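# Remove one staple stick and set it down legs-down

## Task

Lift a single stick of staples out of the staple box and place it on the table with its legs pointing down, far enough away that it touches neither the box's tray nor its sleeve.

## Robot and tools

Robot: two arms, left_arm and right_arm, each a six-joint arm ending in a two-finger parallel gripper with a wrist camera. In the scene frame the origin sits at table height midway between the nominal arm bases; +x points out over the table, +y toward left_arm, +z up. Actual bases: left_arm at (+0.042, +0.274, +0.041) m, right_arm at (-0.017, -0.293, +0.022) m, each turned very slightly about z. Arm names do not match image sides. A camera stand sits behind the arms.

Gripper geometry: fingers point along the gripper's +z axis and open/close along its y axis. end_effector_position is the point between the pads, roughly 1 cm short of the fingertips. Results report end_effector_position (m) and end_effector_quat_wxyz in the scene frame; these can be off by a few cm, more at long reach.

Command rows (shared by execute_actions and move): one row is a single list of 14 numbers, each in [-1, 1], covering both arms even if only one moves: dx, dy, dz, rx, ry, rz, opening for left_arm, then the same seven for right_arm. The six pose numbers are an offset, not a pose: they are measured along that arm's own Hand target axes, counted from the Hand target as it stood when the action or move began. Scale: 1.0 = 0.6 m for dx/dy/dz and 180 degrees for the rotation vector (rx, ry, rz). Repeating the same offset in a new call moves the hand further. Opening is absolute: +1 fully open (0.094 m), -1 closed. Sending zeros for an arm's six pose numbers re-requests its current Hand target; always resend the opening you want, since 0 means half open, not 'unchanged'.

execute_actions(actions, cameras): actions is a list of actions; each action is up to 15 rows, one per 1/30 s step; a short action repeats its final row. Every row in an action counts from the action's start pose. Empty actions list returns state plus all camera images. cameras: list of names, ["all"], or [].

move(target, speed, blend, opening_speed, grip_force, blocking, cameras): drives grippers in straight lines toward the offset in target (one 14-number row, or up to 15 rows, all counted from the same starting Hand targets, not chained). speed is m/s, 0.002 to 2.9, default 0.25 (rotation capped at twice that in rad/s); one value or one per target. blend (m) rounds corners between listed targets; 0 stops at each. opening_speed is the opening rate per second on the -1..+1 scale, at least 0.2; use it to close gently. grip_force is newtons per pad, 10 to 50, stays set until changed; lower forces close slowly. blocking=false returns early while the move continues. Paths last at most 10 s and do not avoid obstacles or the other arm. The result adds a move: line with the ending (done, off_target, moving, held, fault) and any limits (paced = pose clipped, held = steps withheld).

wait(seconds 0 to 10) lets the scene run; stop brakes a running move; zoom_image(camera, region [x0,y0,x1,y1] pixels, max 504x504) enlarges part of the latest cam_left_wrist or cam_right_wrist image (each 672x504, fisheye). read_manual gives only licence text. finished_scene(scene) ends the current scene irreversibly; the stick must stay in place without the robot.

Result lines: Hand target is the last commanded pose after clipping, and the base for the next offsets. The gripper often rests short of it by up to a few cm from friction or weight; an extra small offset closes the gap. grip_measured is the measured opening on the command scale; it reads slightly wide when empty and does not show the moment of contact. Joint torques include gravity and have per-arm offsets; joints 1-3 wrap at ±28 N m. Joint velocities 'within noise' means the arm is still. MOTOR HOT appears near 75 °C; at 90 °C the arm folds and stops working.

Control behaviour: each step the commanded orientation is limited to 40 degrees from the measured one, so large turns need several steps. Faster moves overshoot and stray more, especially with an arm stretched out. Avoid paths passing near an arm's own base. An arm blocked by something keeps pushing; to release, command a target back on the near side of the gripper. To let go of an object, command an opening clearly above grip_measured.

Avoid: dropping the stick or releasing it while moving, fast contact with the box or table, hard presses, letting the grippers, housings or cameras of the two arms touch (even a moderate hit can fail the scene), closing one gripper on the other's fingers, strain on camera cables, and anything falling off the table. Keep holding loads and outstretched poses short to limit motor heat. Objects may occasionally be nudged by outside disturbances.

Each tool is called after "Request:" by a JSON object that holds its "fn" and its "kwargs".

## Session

Request:
{"fn": "execute_actions", "kwargs": {"actions": []}}

Scene clock: 0.00 s.
left_arm: end_effector_position=(+0.3699, +0.2217, +0.2652) grip_measured=+1.000 end_effector_quat_wxyz=(+0.528, -0.273, +0.801, -0.075) | right_arm: end_effector_position=(+0.4034, -0.2274, +0.2896) grip_measured=+1.000 end_effector_quat_wxyz=(+0.412, +0.330, +0.833, +0.167)
Joint positions: left_arm=[-0.471 0.986 0.742 -0.296 -0.576 -0.786 0.094] | right_arm=[0.267 1.418 1.338 -0.581 0.172 0.896 0.094]
Joint velocities: within noise
Joint torques (N m): no reading
Heat: left arm: 25 °C; right arm: 27 °C.
Hand target: left_arm +0.3700, +0.2232, +0.2724; +0.535, -0.274, +0.796, -0.076 | right_arm +0.4022, -0.2286, +0.2936; +0.416, +0.329, +0.832, +0.166
Tool commands: left_gripper/opening=+1.0 right_gripper/opening=+1.0
camera_calibration:
cam_left_wrist: T_world_to_cam=[[0.403232, -0.812568, 0.420876, -0.0740106], [-0.763522, -0.552265, -0.334721, 0.526589], [0.504419, -0.186378, -0.843104, 0.181809], [0, 0, 0, 1]] pos_world=[0.340198, 0.264563, 0.360693]
cam_right_wrist: T_world_to_cam=[[-0.366761, -0.752753, -0.546671, 0.1394], [-0.847943, 0.512227, -0.13644, 0.535374], [0.382725, 0.413505, -0.826157, 0.278507], [0, 0, 0, 1]] pos_world=[0.398502, -0.284463, 0.379342]

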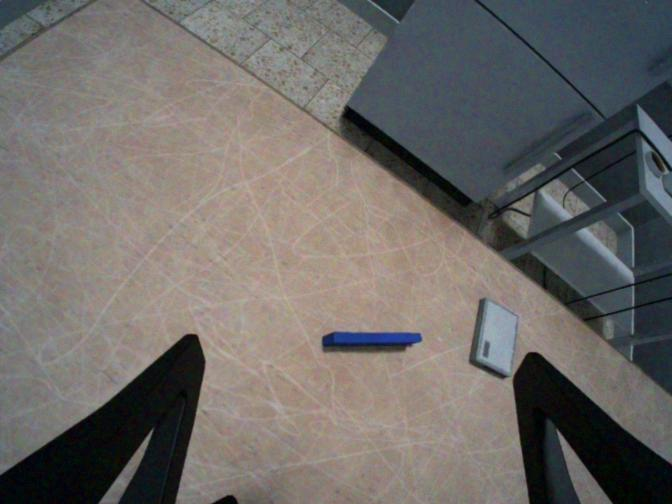

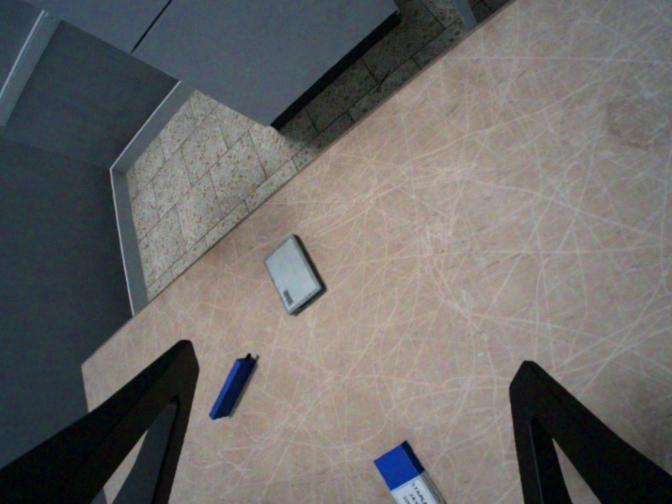

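Request:
{"fn": "move", "kwargs": {"target": [0,0,0,0,0,0,1,0.393,0.0173,-0.048,0.024,0.0582,-0.239,0.4], "cameras": ["cam_right_wrist"]}}

Request:
{"fn": "zoom_image", "kwargs": {"camera": "cam_right_wrist", "region": [200, 100, 500, 350]}}

Scene clock: 2.63 s.
left_arm: end_effector_position=(+0.3699, +0.2217, +0.2652) grip_measured=+1.000 end_effector_quat_wxyz=(+0.528, -0.273, +0.801, -0.075) | right_arm: end_effector_position=(+0.2800, -0.0554, +0.1833) grip_measured=+0.403 end_effector_quat_wxyz=(+0.361, +0.001, +0.932, +0.018)
Joint positions: left_arm=[-0.471 0.986 0.742 -0.296 -0.576 -0.786 0.094] | right_arm=[0.961 1.512 1.164 -0.69 0.541 0.769 0.066]
Joint torques (N m): left_arm=[-0.05 -3.33 8.1 2.01 -0.26 0.06] | right_arm=[0.21 -6.32 7.72 0.93 0.47 0.06]
Heat: left arm: 26 °C; right arm: 27 °C.
Hand target: left_arm +0.3700, +0.2232, +0.2724; +0.535, -0.274, +0.796, -0.076 | right_arm +0.2799, -0.0596, +0.1792; +0.359, +0.000, +0.933, +0.000
Off the commanded pose: left_arm 0.007 m, 1 deg | right_arm 0.006 m, 2 deg.
move: done
camera_calibration:
cam_right_wrist: T_world_to_cam=[[0.0640118, -0.997446, -0.0316727, -0.0630983], [-0.99213, -0.060184, -0.109802, 0.331879], [0.107615, 0.0384521, -0.993449, 0.253652], [0, 0, 0, 1]] pos_world=[0.306009, -0.0527168, 0.286433]
Images, in order (width x height): cam_right_wrist 672x504.

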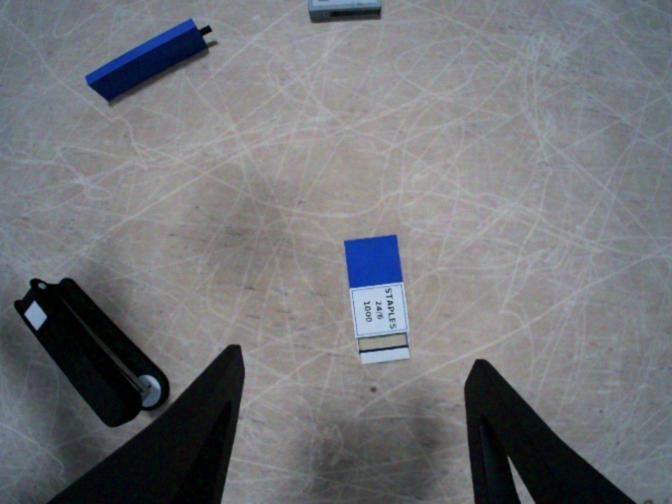

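Scaled by 1.680 from the camera's 672x504 image, which has a finer 960x720 frame.

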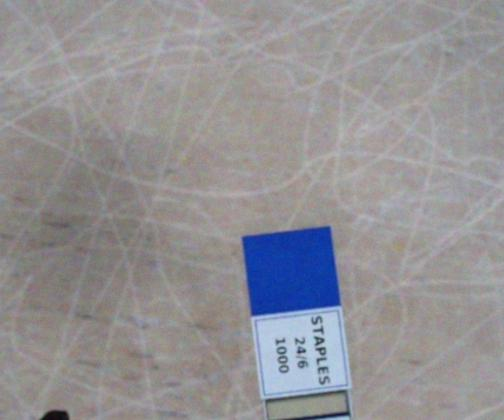

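Request:
{"fn": "move", "kwargs": {"target": [0,0,0,0,0,0,1,0.0445,-0.0162,0.16,-0.0115,0.343,-0.058,0.4], "cameras": ["cam_right_wrist"]}}

Scene clock: 6.20 s.
left_arm: end_effector_position=(+0.3699, +0.2217, +0.2652) grip_measured=+1.000 end_effector_quat_wxyz=(+0.528, -0.273, +0.801, -0.075) | right_arm: end_effector_position=(+0.3235, -0.0695, +0.0972) grip_measured=+0.403 end_effector_quat_wxyz=(-0.108, -0.084, +0.991, +0.013)
Joint positions: left_arm=[-0.471 0.986 0.742 -0.296 -0.576 -0.786 0.094] | right_arm=[0.57 2.326 2.124 -1.553 -0.115 0.348 0.066]
Joint torques (N m): left_arm=[-0.03 -3.33 8.09 2.01 -0.27 0.05] | right_arm=[-0.35 -11.49 8.02 -0.01 -0.08 -0.04]
Heat: left arm: 27 °C; right arm: 28 °C.
Hand target: left_arm +0.3700, +0.2232, +0.2724; +0.535, -0.274, +0.796, -0.076 | right_arm +0.3244, -0.0693, +0.0902; -0.171, -0.087, +0.981, -0.015
Off the commanded pose: left_arm 0.007 m, 1 deg | right_arm 0.007 m, 8 deg.
joint sent to its limit (right arm) — joint 4 (wrist pitch), lower limit. The joint targets are off in orientation, not in position.
move: off_target (right_arm)
camera_calibration:
cam_right_wrist: T_world_to_cam=[[0.195004, -0.977208, -0.0838893, -0.118557], [-0.640789, -0.191689, 0.743401, 0.159036], [-0.742538, -0.0912112, -0.663564, 0.397996], [0, 0, 0, 1]] pos_world=[0.420555, -0.0490674, 0.135922]
Images, in order (width x height): cam_right_wrist 672x504.

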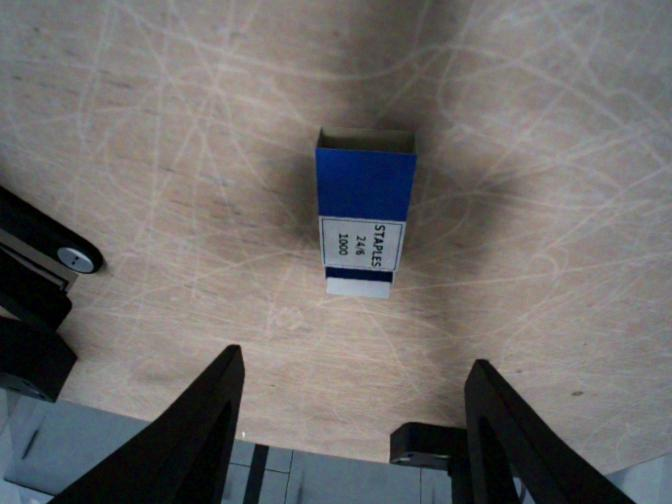

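Request:
{"fn": "move", "kwargs": {"target": [0,0,0,0,0,0,1,-0.0342,0,0.094,0,0,0,0.4], "cameras": ["cam_right_wrist"], "speed": 0.15}}

Scene clock: 7.40 s.
left_arm: end_effector_position=(+0.3699, +0.2217, +0.2652) grip_measured=+1.000 end_effector_quat_wxyz=(+0.528, -0.273, +0.801, -0.075) | right_arm: end_effector_position=(+0.3229, -0.0698, +0.0368) grip_measured=+0.403 end_effector_quat_wxyz=(-0.166, -0.086, +0.982, -0.014)
Joint positions: left_arm=[-0.471 0.986 0.742 -0.296 -0.576 -0.786 0.094] | right_arm=[0.57 2.507 2.175 -1.553 -0.115 0.335 0.066]
Joint torques (N m): left_arm=[-0.08 -3.34 8.1 2 -0.26 0.05] | right_arm=[-0.2 -13.07 7.57 -0.17 -0.06 -0.06]
Heat: left arm: 27 °C; right arm: 29 °C.
Hand target: left_arm +0.3700, +0.2232, +0.2724; +0.535, -0.274, +0.796, -0.076 | right_arm +0.3247, -0.0692, +0.0301; -0.171, -0.087, +0.981, -0.015
Off the commanded pose: left_arm 0.007 m, 1 deg | right_arm 0.007 m, 1 deg.
move: done
camera_calibration:
cam_right_wrist: T_world_to_cam=[[0.200159, -0.978692, -0.0458063, -0.126978], [-0.550145, -0.150954, 0.821312, 0.174154], [-0.810726, -0.139193, -0.568638, 0.372595], [0, 0, 0, 1]] pos_world=[0.423298, -0.0461207, 0.0630204]
Images, in order (width x height): cam_right_wrist 672x504.

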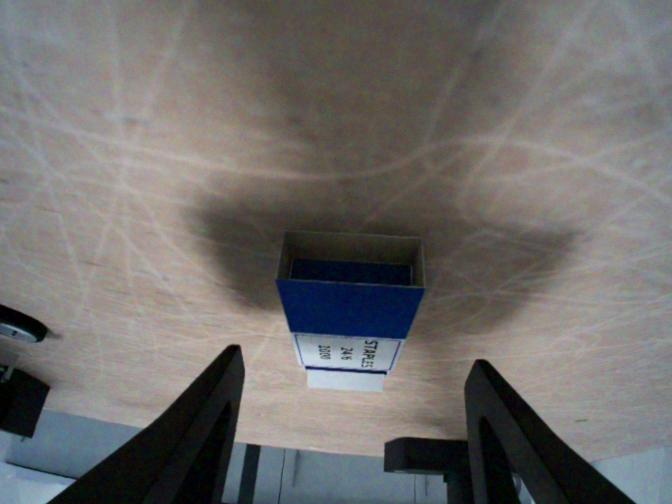

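Request:
{"fn": "move", "kwargs": {"target": [0,0,0,0,0,0,1,-0.015,0,0.041,0,0,0,0.4], "cameras": ["cam_right_wrist"], "speed": 0.08}}

Scene clock: 8.47 s.
left_arm: end_effector_position=(+0.3699, +0.2217, +0.2652) grip_measured=+1.000 end_effector_quat_wxyz=(+0.528, -0.273, +0.801, -0.075) | right_arm: end_effector_position=(+0.3265, -0.0676, +0.0224) grip_measured=+0.403 end_effector_quat_wxyz=(-0.158, -0.087, +0.984, -0.010)
Joint positions: left_arm=[-0.471 0.986 0.742 -0.296 -0.576 -0.786 0.094] | right_arm=[0.57 2.517 2.14 -1.492 -0.115 0.335 0.066]
Joint torques (N m): left_arm=[-0.06 -3.34 8.08 2 -0.27 0.06] | right_arm=[-0.2 -12.27 5.04 0.01 -0.07 -0.05]
Heat: left arm: 28 °C; right arm: 29 °C.
Hand target: left_arm +0.3700, +0.2232, +0.2724; +0.535, -0.274, +0.796, -0.076 | right_arm +0.3248, -0.0691, +0.0039; -0.171, -0.087, +0.981, -0.015
Off the commanded pose: left_arm 0.007 m, 1 deg | right_arm 0.019 m, 2 deg.
move: off_target (right_arm)
camera_calibration:
cam_right_wrist: T_world_to_cam=[[0.200864, -0.978276, -0.0512846, -0.126366], [-0.562006, -0.157957, 0.811911, 0.191936], [-0.802373, -0.134261, -0.581525, 0.365607], [0, 0, 0, 1]] pos_world=[0.426605, -0.0442165, 0.0502939]
Images, in order (width x height): cam_right_wrist 672x504.

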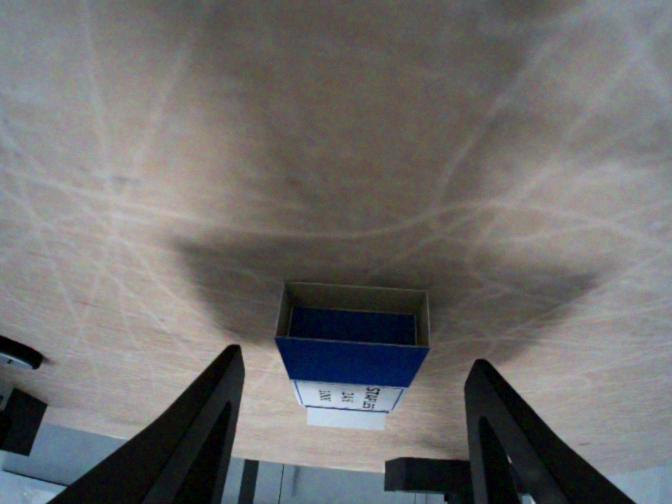

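Request:
{"fn": "move", "kwargs": {"target": [0,0,0,0,0,0,1,-0.0068,0,0.0185,0,0,0,0.4], "cameras": ["cam_right_wrist"], "speed": 0.08}}

Scene clock: 9.43 s.
left_arm: end_effector_position=(+0.3699, +0.2217, +0.2652) grip_measured=+1.000 end_effector_quat_wxyz=(+0.528, -0.273, +0.801, -0.075) | right_arm: end_effector_position=(+0.3273, -0.0672, +0.0110) grip_measured=+0.403 end_effector_quat_wxyz=(-0.158, -0.087, +0.984, -0.010)
Joint positions: left_arm=[-0.471 0.986 0.742 -0.296 -0.576 -0.786 0.094] | right_arm=[0.57 2.529 2.118 -1.456 -0.115 0.335 0.066]
Joint torques (N m): left_arm=[-0.06 -3.34 8.12 2.01 -0.26 0.06] | right_arm=[-0.21 -12.25 4.94 0.1 -0.07 -0.05]
Heat: left arm: 28 °C; right arm: 29 °C.
Hand target: left_arm +0.3700, +0.2232, +0.2724; +0.535, -0.274, +0.796, -0.076 | right_arm +0.3248, -0.0691, -0.0079; -0.171, -0.087, +0.981, -0.015
Off the commanded pose: left_arm 0.007 m, 1 deg | right_arm 0.019 m, 2 deg.
move: off_target (right_arm)
camera_calibration:
cam_right_wrist: T_world_to_cam=[[0.200908, -0.978252, -0.0515702, -0.126707], [-0.562849, -0.158361, 0.811248, 0.202019], [-0.801771, -0.13396, -0.582424, 0.359384], [0, 0, 0, 1]] pos_world=[0.427306, -0.0438162, 0.0388921]
Images, in order (width x height): cam_right_wrist 672x504.

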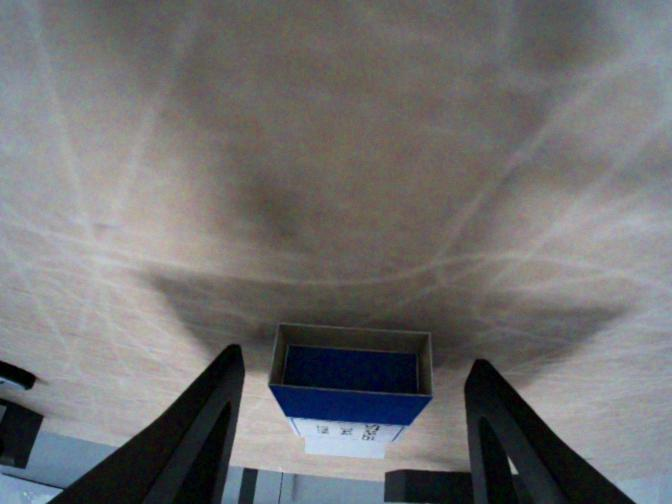

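Request:
{"fn": "move", "kwargs": {"target": [0,0,0,0,0,0,1,0,0,0,0,0,0,-0.31], "cameras": ["cam_right_wrist"], "opening_speed": 0.4, "grip_force": [50, 12]}}

Scene clock: 14.60 s.
left_arm: end_effector_position=(+0.3699, +0.2217, +0.2652) grip_measured=+1.000 end_effector_quat_wxyz=(+0.528, -0.273, +0.801, -0.075) | right_arm: end_effector_position=(+0.3274, -0.0671, +0.0109) grip_measured=-0.194 end_effector_quat_wxyz=(-0.158, -0.087, +0.984, -0.010)
Joint positions: left_arm=[-0.471 0.986 0.742 -0.296 -0.576 -0.786 0.094] | right_arm=[0.57 2.529 2.118 -1.456 -0.115 0.335 0.038]
Joint torques (N m): left_arm=[-0.06 -3.34 8.1 2.01 -0.26 0.06] | right_arm=[-0.2 -12.29 4.94 0.07 -0.07 -0.06]
Heat: left arm: 29 °C; right arm: 29 °C.
Hand target: left_arm +0.3700, +0.2232, +0.2724; +0.535, -0.274, +0.796, -0.076 | right_arm +0.3249, -0.0691, -0.0079; -0.171, -0.087, +0.981, -0.015
Off the commanded pose: left_arm 0.007 m, 1 deg | right_arm 0.019 m, 2 deg.
grip_force (N): 50, 12
move: off_target (right_arm)
camera_calibration:
cam_right_wrist: T_world_to_cam=[[0.200932, -0.978235, -0.0517875, -0.126625], [-0.563362, -0.158642, 0.810836, 0.202234], [-0.801404, -0.133748, -0.582977, 0.359409], [0, 0, 0, 1]] pos_world=[0.427406, -0.043716, 0.038991]
Images, in order (width x height): cam_right_wrist 672x504.

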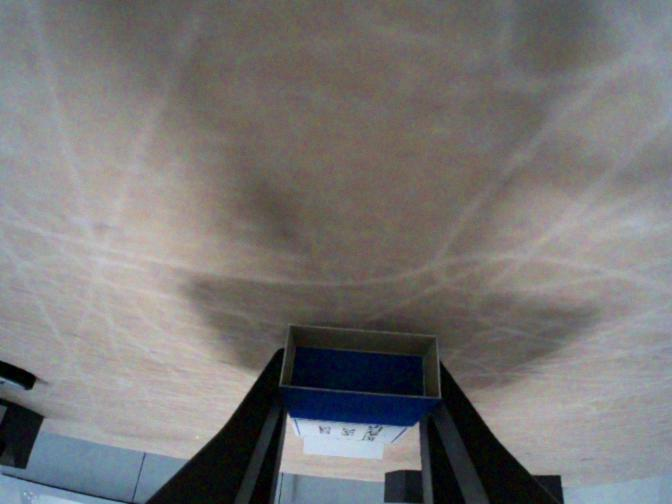

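Request:
{"fn": "move", "kwargs": {"target": [[0,0,0,0,0,0,0.3,0.0149,0,-0.0414,0,0,0,-0.31],[0.5357,-0.2138,-0.0573,0.2874,0.1243,0.3098,0.3,-0.0438,-0.1735,-0.0625,-0.1156,0.0007,0.3194,-0.31]], "cameras": ["all"], "speed": 0.2}}

Scene clock: 20.67 s.
left_arm: end_effector_position=(+0.2911, -0.0444, +0.0703) grip_measured=+0.302 end_effector_quat_wxyz=(+0.404, +0.380, +0.811, -0.187) | right_arm: end_effector_position=(+0.3732, -0.1618, +0.0113) grip_measured=-0.201 end_effector_quat_wxyz=(-0.178, +0.420, +0.887, +0.067)
Joint positions: left_arm=[-0.94 1.69 0.531 0.509 -0.045 -0.031 0.061] | right_arm=[0.227 2.417 1.902 -1.274 -0.317 1.034 0.038]
Joint torques (N m): left_arm=[-0.44 -6.49 7.5 2.27 0.05 0.09] | right_arm=[-0.61 -17.78 4.42 0.31 -0.04 0.07]
Heat: left arm: 29 °C; right arm: 29 °C.
Hand target: left_arm +0.2957, -0.0566, +0.0796; +0.417, +0.382, +0.800, -0.199 | right_arm +0.3799, -0.1650, +0.0184; -0.157, +0.424, +0.889, +0.075
Off the commanded pose: left_arm 0.016 m, 2 deg | right_arm 0.010 m, 3 deg.
grip_force (N): 50, 12
move: off_target (left_arm, right_arm)
camera_calibration:
cam_left_wrist: T_world_to_cam=[[-0.731527, -0.681807, 0.00261712, 0.189114], [-0.661744, 0.709066, -0.24356, 0.274235], [0.164205, -0.179902, -0.969882, 0.115929], [0, 0, 0, 1]] pos_world=[0.300779, -0.0446552, 0.178735]
cam_right_wrist: T_world_to_cam=[[-0.753123, -0.657707, -0.0151012, 0.179088], [-0.357412, 0.389776, 0.848724, 0.224118], [-0.552325, 0.64459, -0.528621, 0.416021], [0, 0, 0, 1]] pos_world=[0.444756, -0.237731, 0.0324078]

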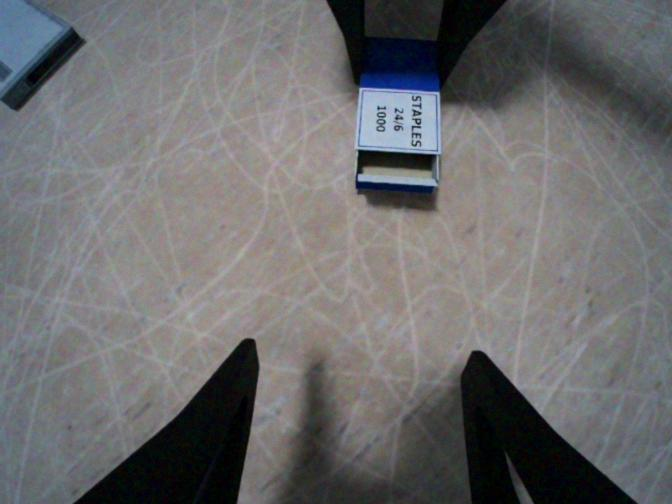

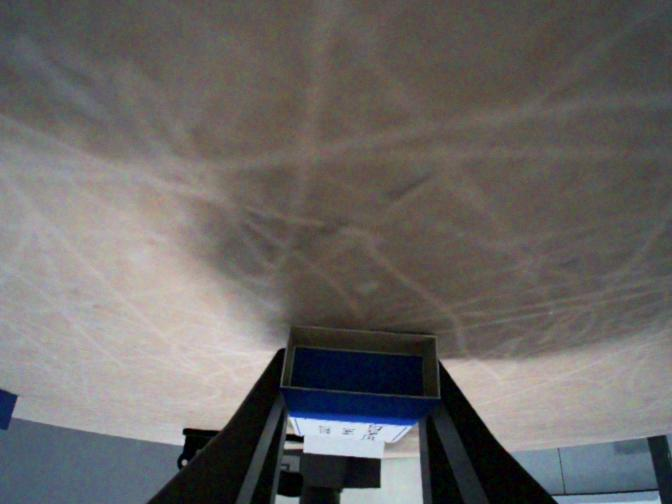

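Request:
{"fn": "move", "kwargs": {"target": [0,0,0,0,0,0,0.3,0.0065,0,-0.018,0,0,0,-0.31], "cameras": ["cam_left_wrist"], "speed": 0.1}}

Request:
{"fn": "zoom_image", "kwargs": {"camera": "cam_left_wrist", "region": [320, 60, 480, 220]}}

Scene clock: 21.47 s.
left_arm: end_effector_position=(+0.2911, -0.0445, +0.0704) grip_measured=+0.302 end_effector_quat_wxyz=(+0.404, +0.380, +0.811, -0.187) | right_arm: end_effector_position=(+0.3734, -0.1620, +0.0120) grip_measured=-0.201 end_effector_quat_wxyz=(-0.177, +0.421, +0.887, +0.067)
Joint positions: left_arm=[-0.94 1.69 0.531 0.51 -0.045 -0.03 0.061] | right_arm=[0.227 2.415 1.902 -1.274 -0.316 1.037 0.038]
Joint torques (N m): left_arm=[-0.42 -6.49 7.5 2.26 0.03 0.07] | right_arm=[-0.58 -18.86 6.05 0.01 -0.06 0.07]
Heat: left arm: 29 °C; right arm: 29 °C.
Hand target: left_arm +0.2957, -0.0566, +0.0797; +0.417, +0.382, +0.800, -0.199 | right_arm +0.3800, -0.1651, +0.0299; -0.157, +0.424, +0.889, +0.075
Off the commanded pose: left_arm 0.016 m, 2 deg | right_arm 0.019 m, 3 deg.
grip_force (N): 50, 12
move: off_target (left_arm, right_arm)
camera_calibration:
cam_left_wrist: T_world_to_cam=[[-0.732076, -0.681219, 0.00231959, 0.189218], [-0.661059, 0.709581, -0.243917, 0.274144], [0.164515, -0.180099, -0.969793, 0.115906], [0, 0, 0, 1]] pos_world=[0.30068, -0.0447539, 0.178834]
Images, in order (width x height): cam_left_wrist 672x504.

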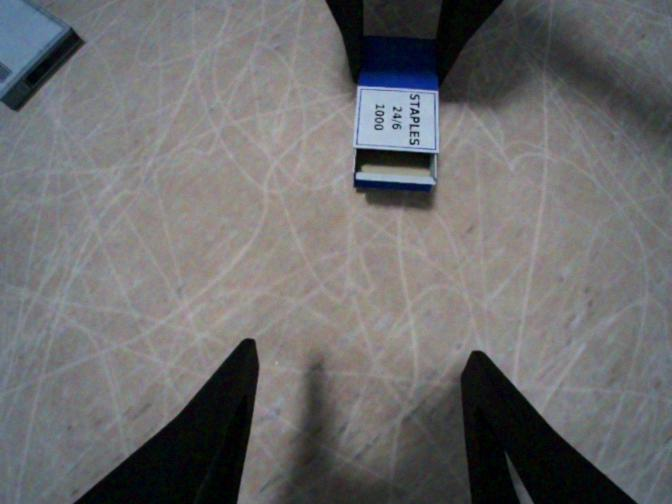

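Scaled by 3.150 from the camera's 672x504 image, which has a finer 960x720 frame.

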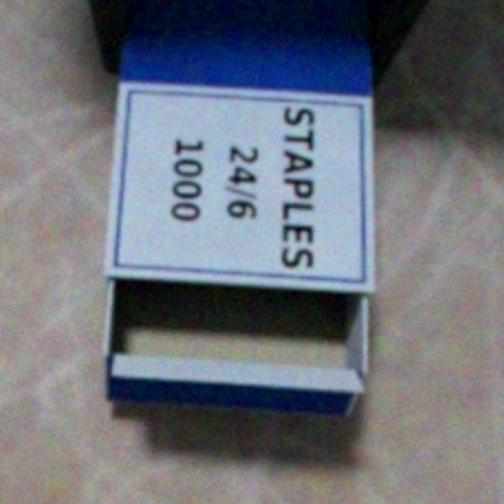

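Request:
{"fn": "move", "kwargs": {"target": [0,0,0,0,0,0,0.3,0.0068,0,-0.019,0,0,0,-0.31], "cameras": ["cam_left_wrist"], "speed": 0.1}}

Scene clock: 22.50 s.
left_arm: end_effector_position=(+0.2911, -0.0445, +0.0704) grip_measured=+0.302 end_effector_quat_wxyz=(+0.404, +0.380, +0.811, -0.187) | right_arm: end_effector_position=(+0.3721, -0.1626, +0.0193) grip_measured=-0.201 end_effector_quat_wxyz=(-0.177, +0.421, +0.887, +0.066)
Joint positions: left_arm=[-0.94 1.69 0.531 0.51 -0.045 -0.03 0.061] | right_arm=[0.227 2.402 1.909 -1.295 -0.314 1.037 0.038]
Joint torques (N m): left_arm=[-0.43 -6.49 7.49 2.26 0.03 0.06] | right_arm=[-0.59 -18.77 7.71 -0.17 -0.07 0.09]
Heat: left arm: 29 °C; right arm: 29 °C.
Hand target: left_arm +0.2957, -0.0566, +0.0797; +0.417, +0.382, +0.800, -0.199 | right_arm +0.3800, -0.1651, +0.0419; -0.157, +0.424, +0.889, +0.075
Off the commanded pose: left_arm 0.016 m, 2 deg | right_arm 0.024 m, 3 deg.
grip_force (N): 50, 12
move: off_target (left_arm, right_arm)
camera_calibration:
cam_left_wrist: T_world_to_cam=[[-0.732076, -0.681219, 0.00231959, 0.189218], [-0.661059, 0.709581, -0.243917, 0.274144], [0.164515, -0.180099, -0.969793, 0.115906], [0, 0, 0, 1]] pos_world=[0.30068, -0.0447539, 0.178834]
Images, in order (width x height): cam_left_wrist 672x504.

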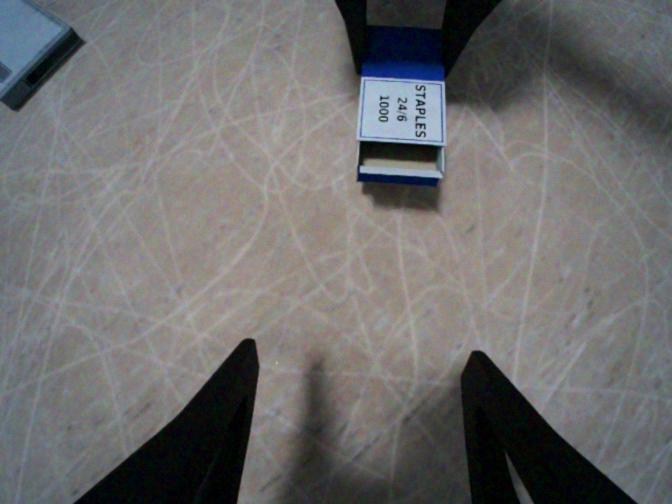

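Request:
{"fn": "move", "kwargs": {"target": [0.03,-0.0202,0.116,0,0,0,0.2,0,0,0,0,0,0,-0.31], "cameras": ["cam_left_wrist"], "speed": 0.12}}

Scene clock: 24.07 s.
left_arm: end_effector_position=(+0.3106, -0.0918, +0.0205) grip_measured=+0.202 end_effector_quat_wxyz=(+0.404, +0.387, +0.806, -0.195) | right_arm: end_effector_position=(+0.3719, -0.1626, +0.0193) grip_measured=-0.201 end_effector_quat_wxyz=(-0.178, +0.421, +0.887, +0.065)
Joint positions: left_arm=[-0.97 2.04 0.696 0.702 -0.051 -0.039 0.056] | right_arm=[0.227 2.402 1.909 -1.296 -0.314 1.037 0.038]
Joint torques (N m): left_arm=[-0.55 -8.62 6.35 2.28 -0.18 -0.03] | right_arm=[-0.59 -18.78 7.72 -0.14 -0.07 0.08]
Heat: left arm: 29 °C; right arm: 29 °C.
Hand target: left_arm +0.3157, -0.1004, +0.0249; +0.417, +0.382, +0.800, -0.199 | right_arm +0.3799, -0.1651, +0.0419; -0.157, +0.424, +0.889, +0.075
Off the commanded pose: left_arm 0.011 m, 2 deg | right_arm 0.024 m, 3 deg.
grip_force (N): 50, 12
move: off_target (left_arm, right_arm)
camera_calibration:
cam_left_wrist: T_world_to_cam=[[-0.745715, -0.666232, 0.00670146, 0.176937], [-0.646198, 0.720768, -0.250844, 0.304937], [0.16229, -0.191388, -0.968004, 0.0553862], [0, 0, 0, 1]] pos_world=[0.320006, -0.0913071, 0.12892]
Images, in order (width x height): cam_left_wrist 672x504.

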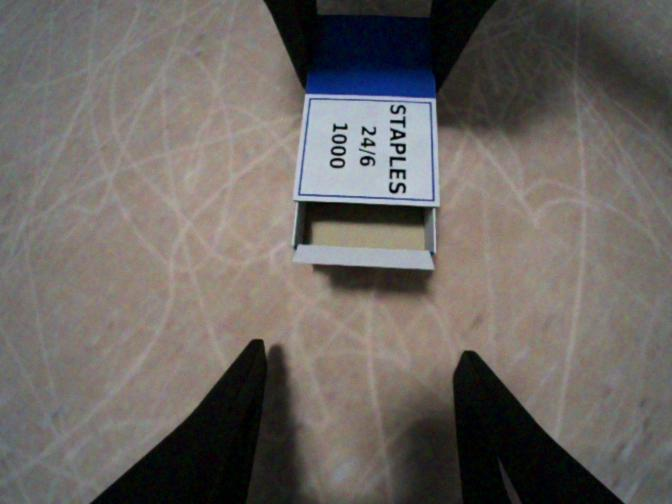

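Request:
{"fn": "move", "kwargs": {"target": [-0.0233,-0.002,0.0568,0,0,0,0.2,0,0,0,0,0,0,-0.31], "cameras": ["cam_left_wrist"], "speed": 0.08}}

Scene clock: 25.30 s.
left_arm: end_effector_position=(+0.3342, -0.1255, +0.0192) grip_measured=+0.202 end_effector_quat_wxyz=(+0.416, +0.384, +0.799, -0.202) | right_arm: end_effector_position=(+0.3719, -0.1626, +0.0193) grip_measured=-0.201 end_effector_quat_wxyz=(-0.178, +0.421, +0.887, +0.065)
Joint positions: left_arm=[-0.97 2.147 0.857 0.68 -0.051 -0.039 0.056] | right_arm=[0.227 2.402 1.909 -1.296 -0.314 1.037 0.038]
Joint torques (N m): left_arm=[-0.2 -9.84 6.57 1.99 -0.12 0] | right_arm=[-0.59 -18.78 7.71 -0.15 -0.08 0.09]
Heat: left arm: 29 °C; right arm: 30 °C.
Hand target: left_arm +0.3373, -0.1291, +0.0167; +0.417, +0.382, +0.800, -0.199 | right_arm +0.3799, -0.1651, +0.0419; -0.157, +0.424, +0.889, +0.075
Off the commanded pose: left_arm 0.005 m, 0 deg | right_arm 0.024 m, 3 deg.
grip_force (N): 50, 12
move: off_target (right_arm)
camera_calibration:
cam_left_wrist: T_world_to_cam=[[-0.745894, -0.665983, 0.0104399, 0.172088], [-0.641324, 0.713867, -0.281244, 0.342183], [0.179851, -0.216473, -0.95958, 0.0347174], [0, 0, 0, 1]] pos_world=[0.341566, -0.12215, 0.127754]
Images, in order (width x height): cam_left_wrist 672x504.

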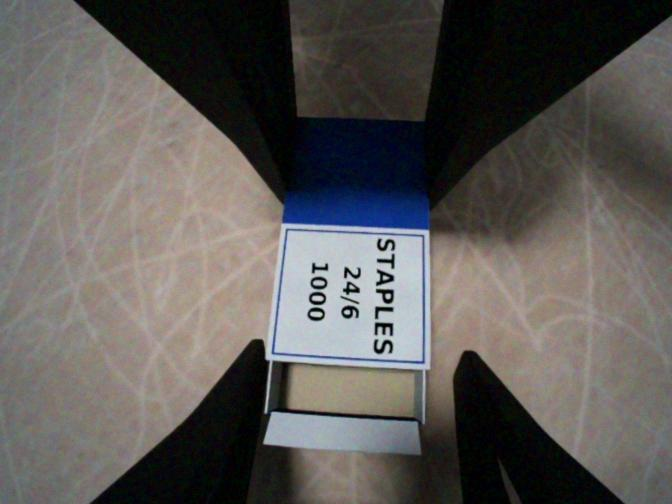

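Request:
{"fn": "move", "kwargs": {"target": [0.0137,0.009,-0.0108,0,0,0,0.2,0,0,0,0,0,0,-0.31], "cameras": ["cam_left_wrist"], "speed": 0.05}}

Scene clock: 32.90 s.
left_arm: end_effector_position=(+0.3351, -0.1222, +0.0183) grip_measured=+0.202 end_effector_quat_wxyz=(+0.418, +0.381, +0.800, -0.201) | right_arm: end_effector_position=(+0.3719, -0.1626, +0.0193) grip_measured=-0.201 end_effector_quat_wxyz=(-0.178, +0.421, +0.887, +0.065)
Joint positions: left_arm=[-0.965 2.147 0.846 0.694 -0.051 -0.038 0.056] | right_arm=[0.227 2.402 1.909 -1.296 -0.314 1.037 0.038]
Joint torques (N m): left_arm=[0.47 -10.63 3.86 2.24 -0.03 0.07] | right_arm=[-0.59 -18.78 7.71 -0.15 -0.07 0.09]
Heat: left arm: 29 °C; right arm: 35 °C.
Hand target: left_arm +0.3353, -0.1179, +0.0137; +0.417, +0.382, +0.800, -0.199 | right_arm +0.3799, -0.1651, +0.0419; -0.157, +0.424, +0.889, +0.075
Off the commanded pose: left_arm 0.006 m, 0 deg | right_arm 0.024 m, 3 deg.
grip_force (N): 50, 12
move: off_target (right_arm)
camera_calibration:
cam_left_wrist: T_world_to_cam=[[-0.742657, -0.669596, 0.0101033, 0.173446], [-0.644291, 0.710314, -0.283447, 0.340748], [0.182619, -0.217014, -0.958935, 0.0333888], [0, 0, 0, 1]] pos_world=[0.342255, -0.118654, 0.12685]
Images, in order (width x height): cam_left_wrist 672x504.

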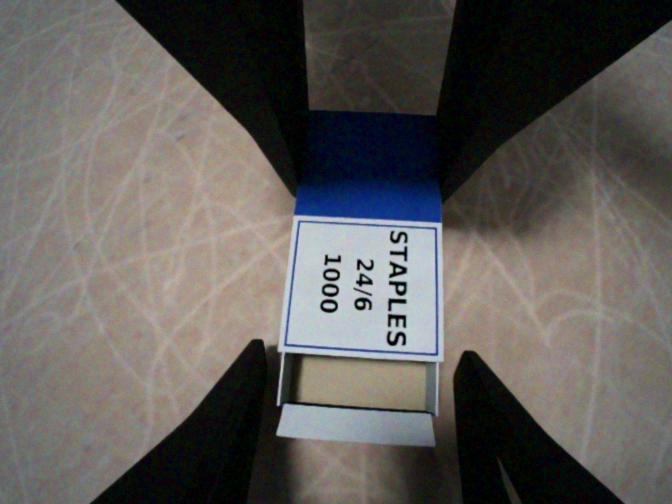

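Request:
{"fn": "move", "kwargs": {"target": [0.0067,0,-0.0096,0,0,0,0.2,0,0,0,0,0,0,-0.31], "cameras": ["cam_left_wrist"], "speed": 0.05}}

Scene clock: 33.77 s.
left_arm: end_effector_position=(+0.3326, -0.1187, +0.0177) grip_measured=+0.202 end_effector_quat_wxyz=(+0.423, +0.380, +0.797, -0.204) | right_arm: end_effector_position=(+0.3719, -0.1626, +0.0193) grip_measured=-0.201 end_effector_quat_wxyz=(-0.178, +0.421, +0.887, +0.065)
Joint positions: left_arm=[-0.965 2.147 0.818 0.735 -0.051 -0.038 0.056] | right_arm=[0.227 2.402 1.909 -1.296 -0.314 1.037 0.038]
Joint torques (N m): left_arm=[0.38 -11.63 3.51 2.01 -0.03 0.06] | right_arm=[-0.59 -18.78 7.69 -0.15 -0.07 0.09]
Heat: left arm: 29 °C; right arm: 36 °C.
Hand target: left_arm +0.3308, -0.1124, +0.0137; +0.417, +0.382, +0.800, -0.199 | right_arm +0.3799, -0.1651, +0.0419; -0.157, +0.424, +0.889, +0.075
Off the commanded pose: left_arm 0.008 m, 1 deg | right_arm 0.024 m, 3 deg.
grip_force (N): 50, 12
move: off_target (right_arm)
camera_calibration:
cam_left_wrist: T_world_to_cam=[[-0.742702, -0.669522, 0.0115903, 0.173921], [-0.642087, 0.707143, -0.296095, 0.335637], [0.190046, -0.227353, -0.955088, 0.0302135], [0, 0, 0, 1]] pos_world=[0.338938, -0.114031, 0.126221]
Images, in order (width x height): cam_left_wrist 672x504.

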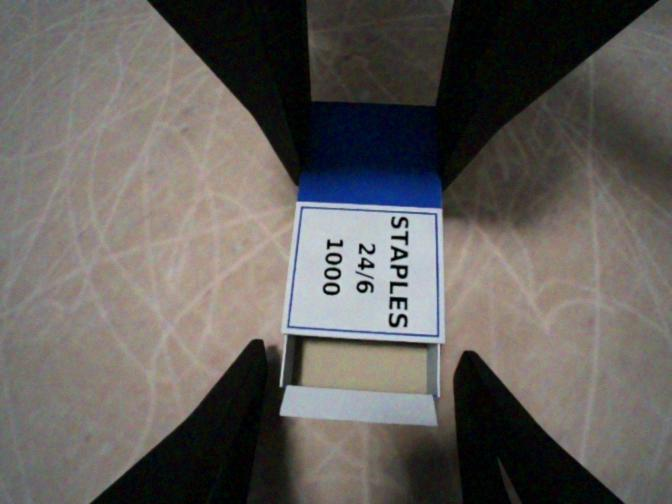

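Request:
{"fn": "move", "kwargs": {"target": [0,0,0,0,0,0,-0.38,0,0,0,0,0,0,-0.31], "cameras": ["cam_left_wrist"], "speed": 0.05, "opening_speed": 0.4, "grip_force": [12, 12]}}

Scene clock: 36.70 s.
left_arm: end_effector_position=(+0.3326, -0.1187, +0.0177) grip_measured=-0.209 end_effector_quat_wxyz=(+0.423, +0.380, +0.797, -0.204) | right_arm: end_effector_position=(+0.3709, -0.1635, +0.0193) grip_measured=-0.201 end_effector_quat_wxyz=(-0.178, +0.421, +0.887, +0.062)
Joint positions: left_arm=[-0.965 2.147 0.818 0.735 -0.051 -0.038 0.037] | right_arm=[0.227 2.402 1.909 -1.301 -0.31 1.037 0.038]
Joint torques (N m): left_arm=[0.36 -11.64 3.49 2 -0.03 0.06] | right_arm=[-0.59 -18.78 7.69 -0.11 -0.1 0.09]
Heat: left arm: 28 °C; right arm: 38 °C.
Hand target: left_arm +0.3308, -0.1124, +0.0137; +0.417, +0.382, +0.800, -0.199 | right_arm +0.3799, -0.1651, +0.0419; -0.157, +0.424, +0.889, +0.075
Off the commanded pose: left_arm 0.008 m, 1 deg | right_arm 0.024 m, 3 deg.
grip_force (N): 12, 12
move: off_target (right_arm)
camera_calibration:
cam_left_wrist: T_world_to_cam=[[-0.742702, -0.669522, 0.0115903, 0.173921], [-0.642087, 0.707143, -0.296095, 0.335637], [0.190046, -0.227353, -0.955088, 0.0302135], [0, 0, 0, 1]] pos_world=[0.338938, -0.114031, 0.126221]
Images, in order (width x height): cam_left_wrist 672x504.

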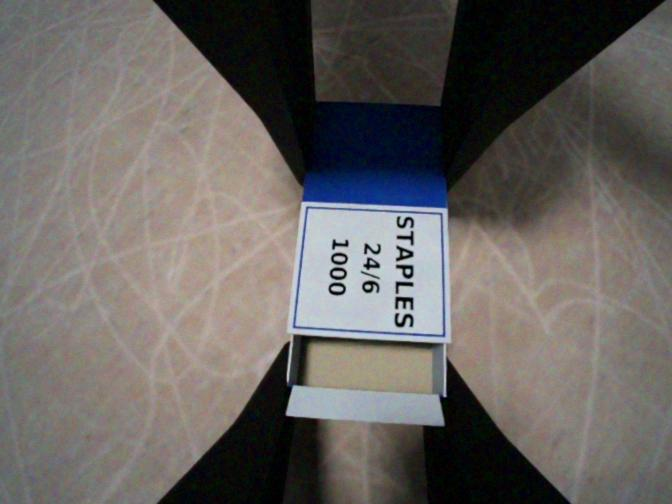

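Request:
{"fn": "move", "kwargs": {"target": [0.0315,0,-0.045,0,0,0,-0.38,0,0,0,0,0,0,-0.31], "cameras": ["cam_left_wrist"], "speed": 0.05}}

Scene clock: 38.67 s.
left_arm: end_effector_position=(+0.3151, -0.0941, +0.0168) grip_measured=-0.210 end_effector_quat_wxyz=(+0.427, +0.379, +0.795, -0.206) | right_arm: end_effector_position=(+0.3705, -0.1623, +0.0198) grip_measured=-0.201 end_effector_quat_wxyz=(-0.181, +0.423, +0.886, +0.065)
Joint positions: left_arm=[-0.965 2.1 0.678 0.838 -0.05 -0.038 0.037] | right_arm=[0.227 2.402 1.909 -1.302 -0.317 1.04 0.038]
Joint torques (N m): left_arm=[-0.13 -12.08 2.76 1.79 -0.08 0.03] | right_arm=[-0.59 -18.78 7.69 -0.11 -0.04 0.06]
Heat: left arm: 28 °C; right arm: 39 °C.
Hand target: left_arm +0.3101, -0.0869, +0.0137; +0.417, +0.382, +0.800, -0.199 | right_arm +0.3799, -0.1651, +0.0419; -0.157, +0.424, +0.889, +0.075
Off the commanded pose: left_arm 0.009 m, 2 deg | right_arm 0.024 m, 3 deg.
grip_force (N): 12, 12
move: off_target (right_arm)
camera_calibration:
cam_left_wrist: T_world_to_cam=[[-0.743189, -0.668949, 0.0133486, 0.17762], [-0.639833, 0.704725, -0.306555, 0.305991], [0.195663, -0.236369, -0.951759, 0.0355822], [0, 0, 0, 1]] pos_world=[0.320826, -0.0884103, 0.125298]
Images, in order (width x height): cam_left_wrist 672x504.

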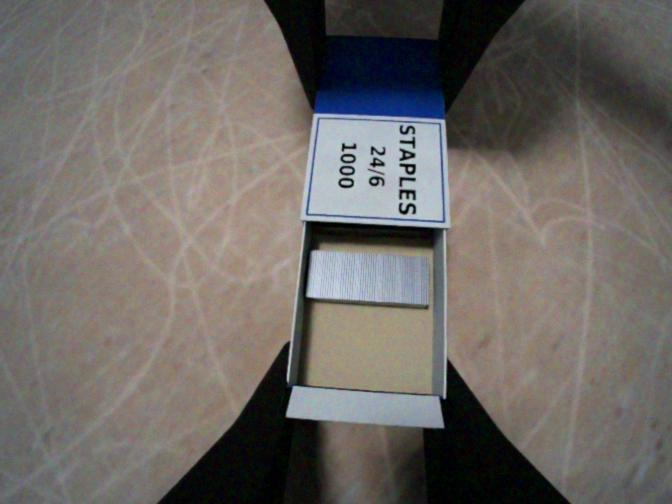

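Request:
{"fn": "move", "kwargs": {"target": [0.0105,0,-0.015,0,0,0,-0.38,0,0,0,0,0,0,-0.31], "cameras": ["cam_left_wrist"], "speed": 0.05}}

Scene clock: 39.50 s.
left_arm: end_effector_position=(+0.3084, -0.0849, +0.0165) grip_measured=-0.210 end_effector_quat_wxyz=(+0.426, +0.379, +0.795, -0.206) | right_arm: end_effector_position=(+0.3705, -0.1623, +0.0198) grip_measured=-0.201 end_effector_quat_wxyz=(-0.181, +0.423, +0.885, +0.065)
Joint positions: left_arm=[-0.965 2.079 0.63 0.865 -0.049 -0.038 0.037] | right_arm=[0.227 2.402 1.909 -1.302 -0.317 1.041 0.038]
Joint torques (N m): left_arm=[-0.31 -11.71 2.66 1.8 -0.11 0.01] | right_arm=[-0.58 -18.78 7.69 -0.11 -0.04 0.05]
Heat: left arm: 28 °C; right arm: 39 °C.
Hand target: left_arm +0.3032, -0.0783, +0.0138; +0.417, +0.382, +0.800, -0.199 | right_arm +0.3799, -0.1651, +0.0419; -0.157, +0.424, +0.889, +0.075
Off the commanded pose: left_arm 0.009 m, 2 deg | right_arm 0.024 m, 3 deg.
grip_force (N): 12, 12
move: off_target (right_arm)
camera_calibration:
cam_left_wrist: T_world_to_cam=[[-0.743607, -0.668479, 0.0135863, 0.178947], [-0.639744, 0.705442, -0.305089, 0.295113], [0.194361, -0.235558, -0.952227, 0.0392731], [0, 0, 0, 1]] pos_world=[0.31423, -0.0793114, 0.125001]
Images, in order (width x height): cam_left_wrist 672x504.

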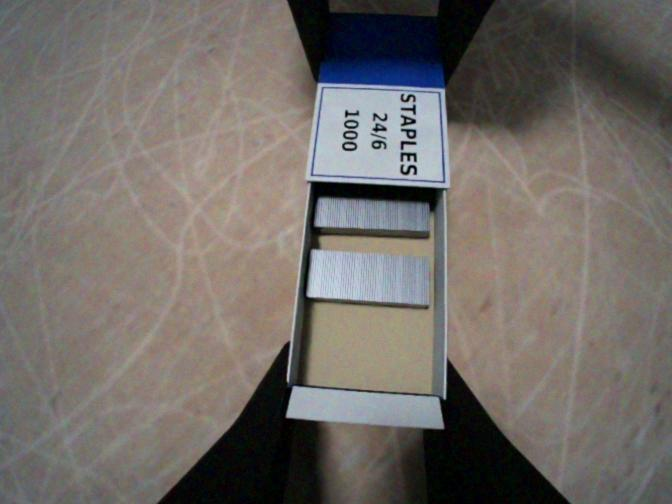

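Request:
{"fn": "zoom_image", "kwargs": {"camera": "cam_left_wrist", "region": [280, 160, 470, 430]}}

Scaled by 1.867 from the camera's 672x504 image, which has a finer 960x720 frame.

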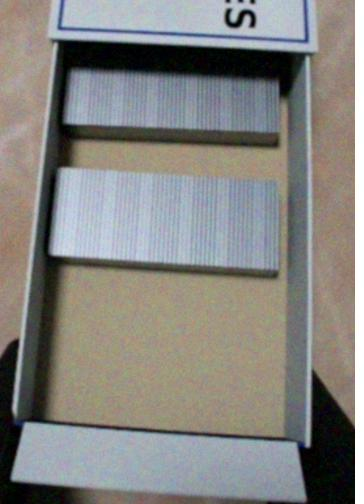

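Request:
{"fn": "move", "kwargs": {"target": [0,0,0,0,0,0,-0.38,-0.0171,0,0.047,0,0,0,-0.31], "speed": 0.04}}

Scene clock: 41.60 s.
left_arm: end_effector_position=(+0.3084, -0.0849, +0.0165) grip_measured=-0.210 end_effector_quat_wxyz=(+0.426, +0.379, +0.795, -0.206) | right_arm: end_effector_position=(+0.3741, -0.1617, +0.0131) grip_measured=-0.201 end_effector_quat_wxyz=(-0.172, +0.422, +0.887, +0.071)
Joint positions: left_arm=[-0.965 2.079 0.63 0.865 -0.049 -0.038 0.037] | right_arm=[0.227 2.402 1.886 -1.258 -0.317 1.041 0.038]
Joint torques (N m): left_arm=[-0.32 -11.69 2.67 1.8 -0.11 0.01] | right_arm=[-0.61 -15.64 4.75 0.37 -0.05 0.04]
Heat: left arm: 28 °C; right arm: 40 °C.
Hand target: left_arm +0.3032, -0.0783, +0.0137; +0.417, +0.382, +0.800, -0.199 | right_arm +0.3800, -0.1651, +0.0119; -0.157, +0.424, +0.889, +0.075
Off the commanded pose: left_arm 0.009 m, 2 deg | right_arm 0.007 m, 2 deg.
grip_force (N): 12, 12
move: done

Request:
{"fn": "move", "kwargs": {"target": [0,0,0,0,0,0,-0.38,-0.0057,0,0.0157,0,0,0,-0.31], "speed": 0.04, "cameras": ["all"]}}

Scene clock: 42.37 s.
left_arm: end_effector_position=(+0.3084, -0.0849, +0.0165) grip_measured=-0.211 end_effector_quat_wxyz=(+0.426, +0.379, +0.795, -0.206) | right_arm: end_effector_position=(+0.3738, -0.1612, +0.0108) grip_measured=-0.201 end_effector_quat_wxyz=(-0.172, +0.422, +0.887, +0.073)
Joint positions: left_arm=[-0.965 2.079 0.63 0.865 -0.049 -0.038 0.037] | right_arm=[0.227 2.402 1.876 -1.246 -0.32 1.041 0.038]
Joint torques (N m): left_arm=[-0.32 -11.7 2.66 1.79 -0.11 0.01] | right_arm=[-0.61 -14.5 4.05 0.54 -0.02 0.04]
Heat: left arm: 28 °C; right arm: 40 °C.
Hand target: left_arm +0.3032, -0.0783, +0.0137; +0.417, +0.382, +0.800, -0.199 | right_arm +0.3799, -0.1651, +0.0019; -0.157, +0.424, +0.889, +0.075
Off the commanded pose: left_arm 0.009 m, 2 deg | right_arm 0.011 m, 2 deg.
grip_force (N): 12, 12
move: off_target (right_arm)
camera_calibration:
cam_left_wrist: T_world_to_cam=[[-0.743607, -0.668479, 0.0135863, 0.178947], [-0.639744, 0.705442, -0.305089, 0.295113], [0.194361, -0.235558, -0.952227, 0.0392731], [0, 0, 0, 1]] pos_world=[0.31423, -0.0793114, 0.125001]
cam_right_wrist: T_world_to_cam=[[-0.757048, -0.652719, -0.0289295, 0.18234], [-0.367662, 0.38899, 0.844696, 0.228308], [-0.540095, 0.650112, -0.534464, 0.412126], [0, 0, 0, 1]] pos_world=[0.444568, -0.237721, 0.0326909]

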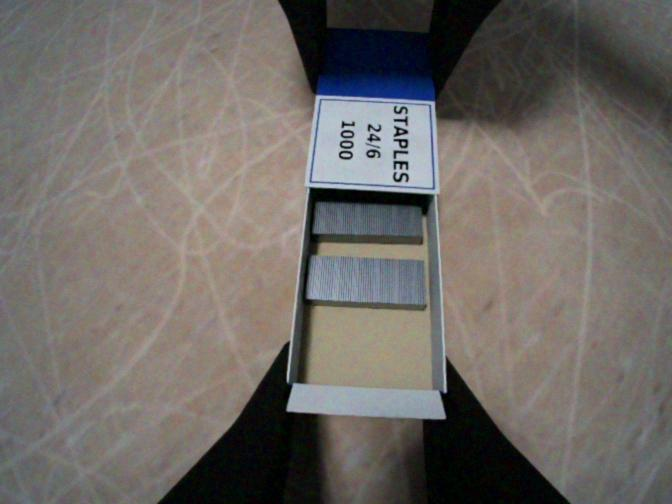

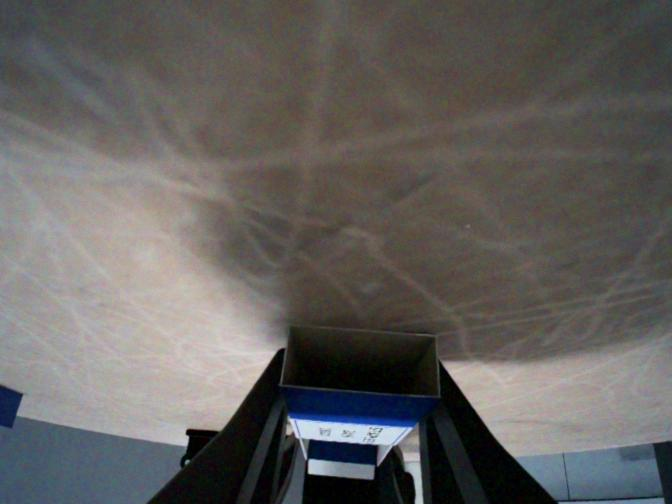

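Request:
{"fn": "move", "kwargs": {"target": [0,0,0,0,0,0,0.1,0,0,0,0,0,0,-0.31], "speed": 0.03, "opening_speed": 0.3, "cameras": ["cam_left_wrist"]}}

Request:
{"fn": "move", "kwargs": {"target": [[0.034,0,-0.048,0,0,0,0.3,0,0,0,0,0,0,-0.31],[-0.022,0,-0.26,0,0,0,0.3,0,0,0,0,0,0,-0.31]], "speed": 0.15, "blend": [0.015,0]}}

Request:
{"fn": "move", "kwargs": {"target": [0,0,0,0,0,0,0.3,0.0028,0,-0.0078,0,0,0,0.2], "cameras": ["all"], "speed": 0.05, "opening_speed": 0.4}}

Scene clock: 47.83 s.
left_arm: end_effector_position=(+0.3086, -0.0847, +0.0165) grip_measured=+0.098 end_effector_quat_wxyz=(+0.427, +0.379, +0.795, -0.206) | right_arm: end_effector_position=(+0.3738, -0.1611, +0.0105) grip_measured=-0.201 end_effector_quat_wxyz=(-0.172, +0.422, +0.887, +0.073)
Joint positions: left_arm=[-0.965 2.079 0.63 0.865 -0.051 -0.039 0.052] | right_arm=[0.227 2.402 1.875 -1.244 -0.321 1.041 0.038]
Joint torques (N m): left_arm=[-0.34 -11.71 2.69 1.8 -0.1 0.02] | right_arm=[-0.59 -14.49 4.19 0.52 0 0.04]
Heat: left arm: 27 °C; right arm: 40 °C.
Hand target: left_arm +0.3032, -0.0783, +0.0137; +0.417, +0.382, +0.800, -0.199 | right_arm +0.3800, -0.1651, +0.0019; -0.157, +0.424, +0.889, +0.075
Off the commanded pose: left_arm 0.009 m, 2 deg | right_arm 0.011 m, 2 deg.
grip_force (N): 12, 12
move: off_target (right_arm)
camera_calibration:
cam_left_wrist: T_world_to_cam=[[-0.742402, -0.669832, 0.0128421, 0.178764], [-0.640843, 0.704422, -0.305139, 0.295441], [0.195346, -0.234765, -0.952221, 0.0390101], [0, 0, 0, 1]] pos_world=[0.314426, -0.0792151, 0.125001]
Images, in order (width x height): cam_left_wrist 672x504.

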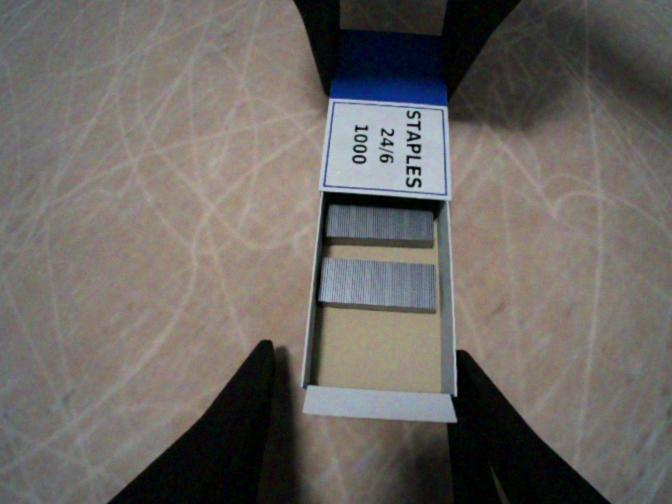

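Scene clock: 49.90 s.
left_arm: end_effector_position=(+0.2257, +0.0180, +0.1060) grip_measured=+0.298 end_effector_quat_wxyz=(+0.408, +0.387, +0.803, -0.197) | right_arm: end_effector_position=(+0.3738, -0.1611, +0.0105) grip_measured=-0.201 end_effector_quat_wxyz=(-0.172, +0.422, +0.887, +0.073)
Joint positions: left_arm=[-1.009 1.124 0.275 0.216 -0.082 -0.06 0.061] | right_arm=[0.227 2.402 1.875 -1.244 -0.321 1.041 0.038]
Joint torques (N m): left_arm=[-0.58 -4.03 7.53 1.95 -0.17 -0.04] | right_arm=[-0.61 -14.49 4.19 0.52 -0.01 0.04]
Heat: left arm: 27 °C; right arm: 40 °C.
Hand target: left_arm +0.2276, +0.0151, +0.1141; +0.417, +0.382, +0.800, -0.199 | right_arm +0.3800, -0.1651, +0.0019; -0.157, +0.424, +0.889, +0.075
Off the commanded pose: left_arm 0.009 m, 1 deg | right_arm 0.011 m, 2 deg.
grip_force (N): 12, 12
move: off_target (right_arm)

Scene clock: 51.40 s.
left_arm: end_effector_position=(+0.2256, +0.0181, +0.1059) grip_measured=+0.298 end_effector_quat_wxyz=(+0.408, +0.387, +0.803, -0.196) | right_arm: end_effector_position=(+0.3790, -0.1611, +0.0092) grip_measured=+0.197 end_effector_quat_wxyz=(-0.162, +0.421, +0.889, +0.077)
Joint positions: left_arm=[-1.009 1.124 0.275 0.215 -0.082 -0.06 0.061] | right_arm=[0.227 2.402 1.875 -1.222 -0.315 1.041 0.056]
Joint torques (N m): left_arm=[-0.57 -4.01 7.51 1.97 -0.17 -0.04] | right_arm=[-0.61 -15.1 4.85 0.24 -0.06 0.04]
Heat: left arm: 27 °C; right arm: 40 °C.
Hand target: left_arm +0.2275, +0.0152, +0.1140; +0.417, +0.382, +0.800, -0.199 | right_arm +0.3800, -0.1651, +0.0069; -0.157, +0.424, +0.889, +0.075
Off the commanded pose: left_arm 0.009 m, 1 deg | right_arm 0.005 m, 1 deg.
grip_force (N): 12, 12
move: done
camera_calibration:
cam_left_wrist: T_world_to_cam=[[-0.746504, -0.665349, 0.00650568, 0.186354], [-0.643712, 0.719684, -0.260174, 0.192675], [0.168425, -0.198409, -0.96554, 0.171286], [0, 0, 0, 1]] pos_world=[0.234293, 0.0193101, 0.2143]
cam_right_wrist: T_world_to_cam=[[-0.75557, -0.653474, -0.0456689, 0.185736], [-0.387081, 0.389138, 0.835906, 0.239035], [-0.528472, 0.649263, -0.546969, 0.409509], [0, 0, 0, 1]] pos_world=[0.449277, -0.237523, 0.0326603]

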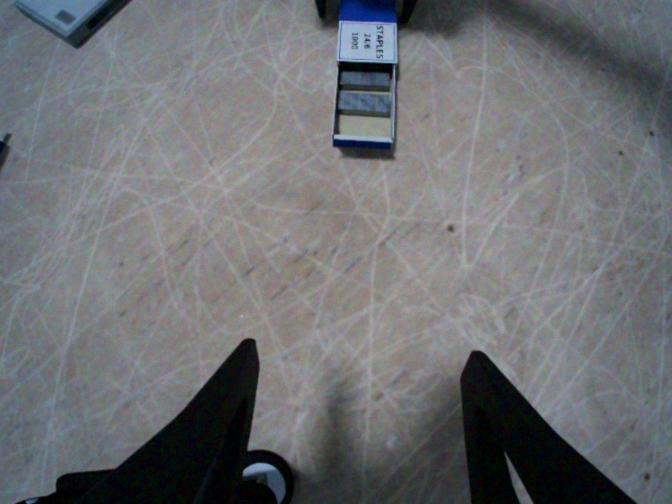

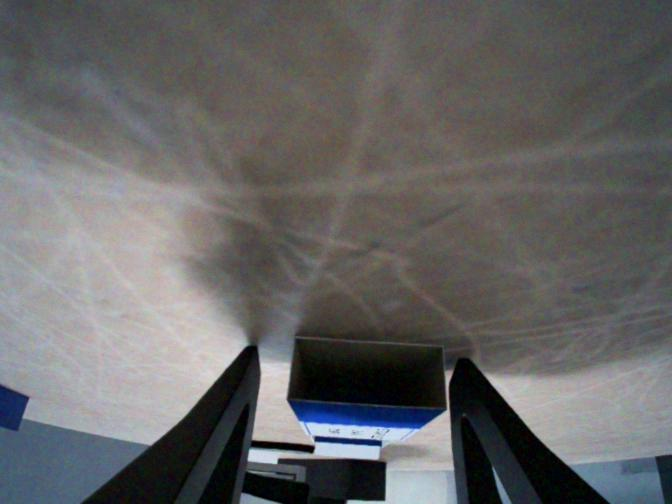

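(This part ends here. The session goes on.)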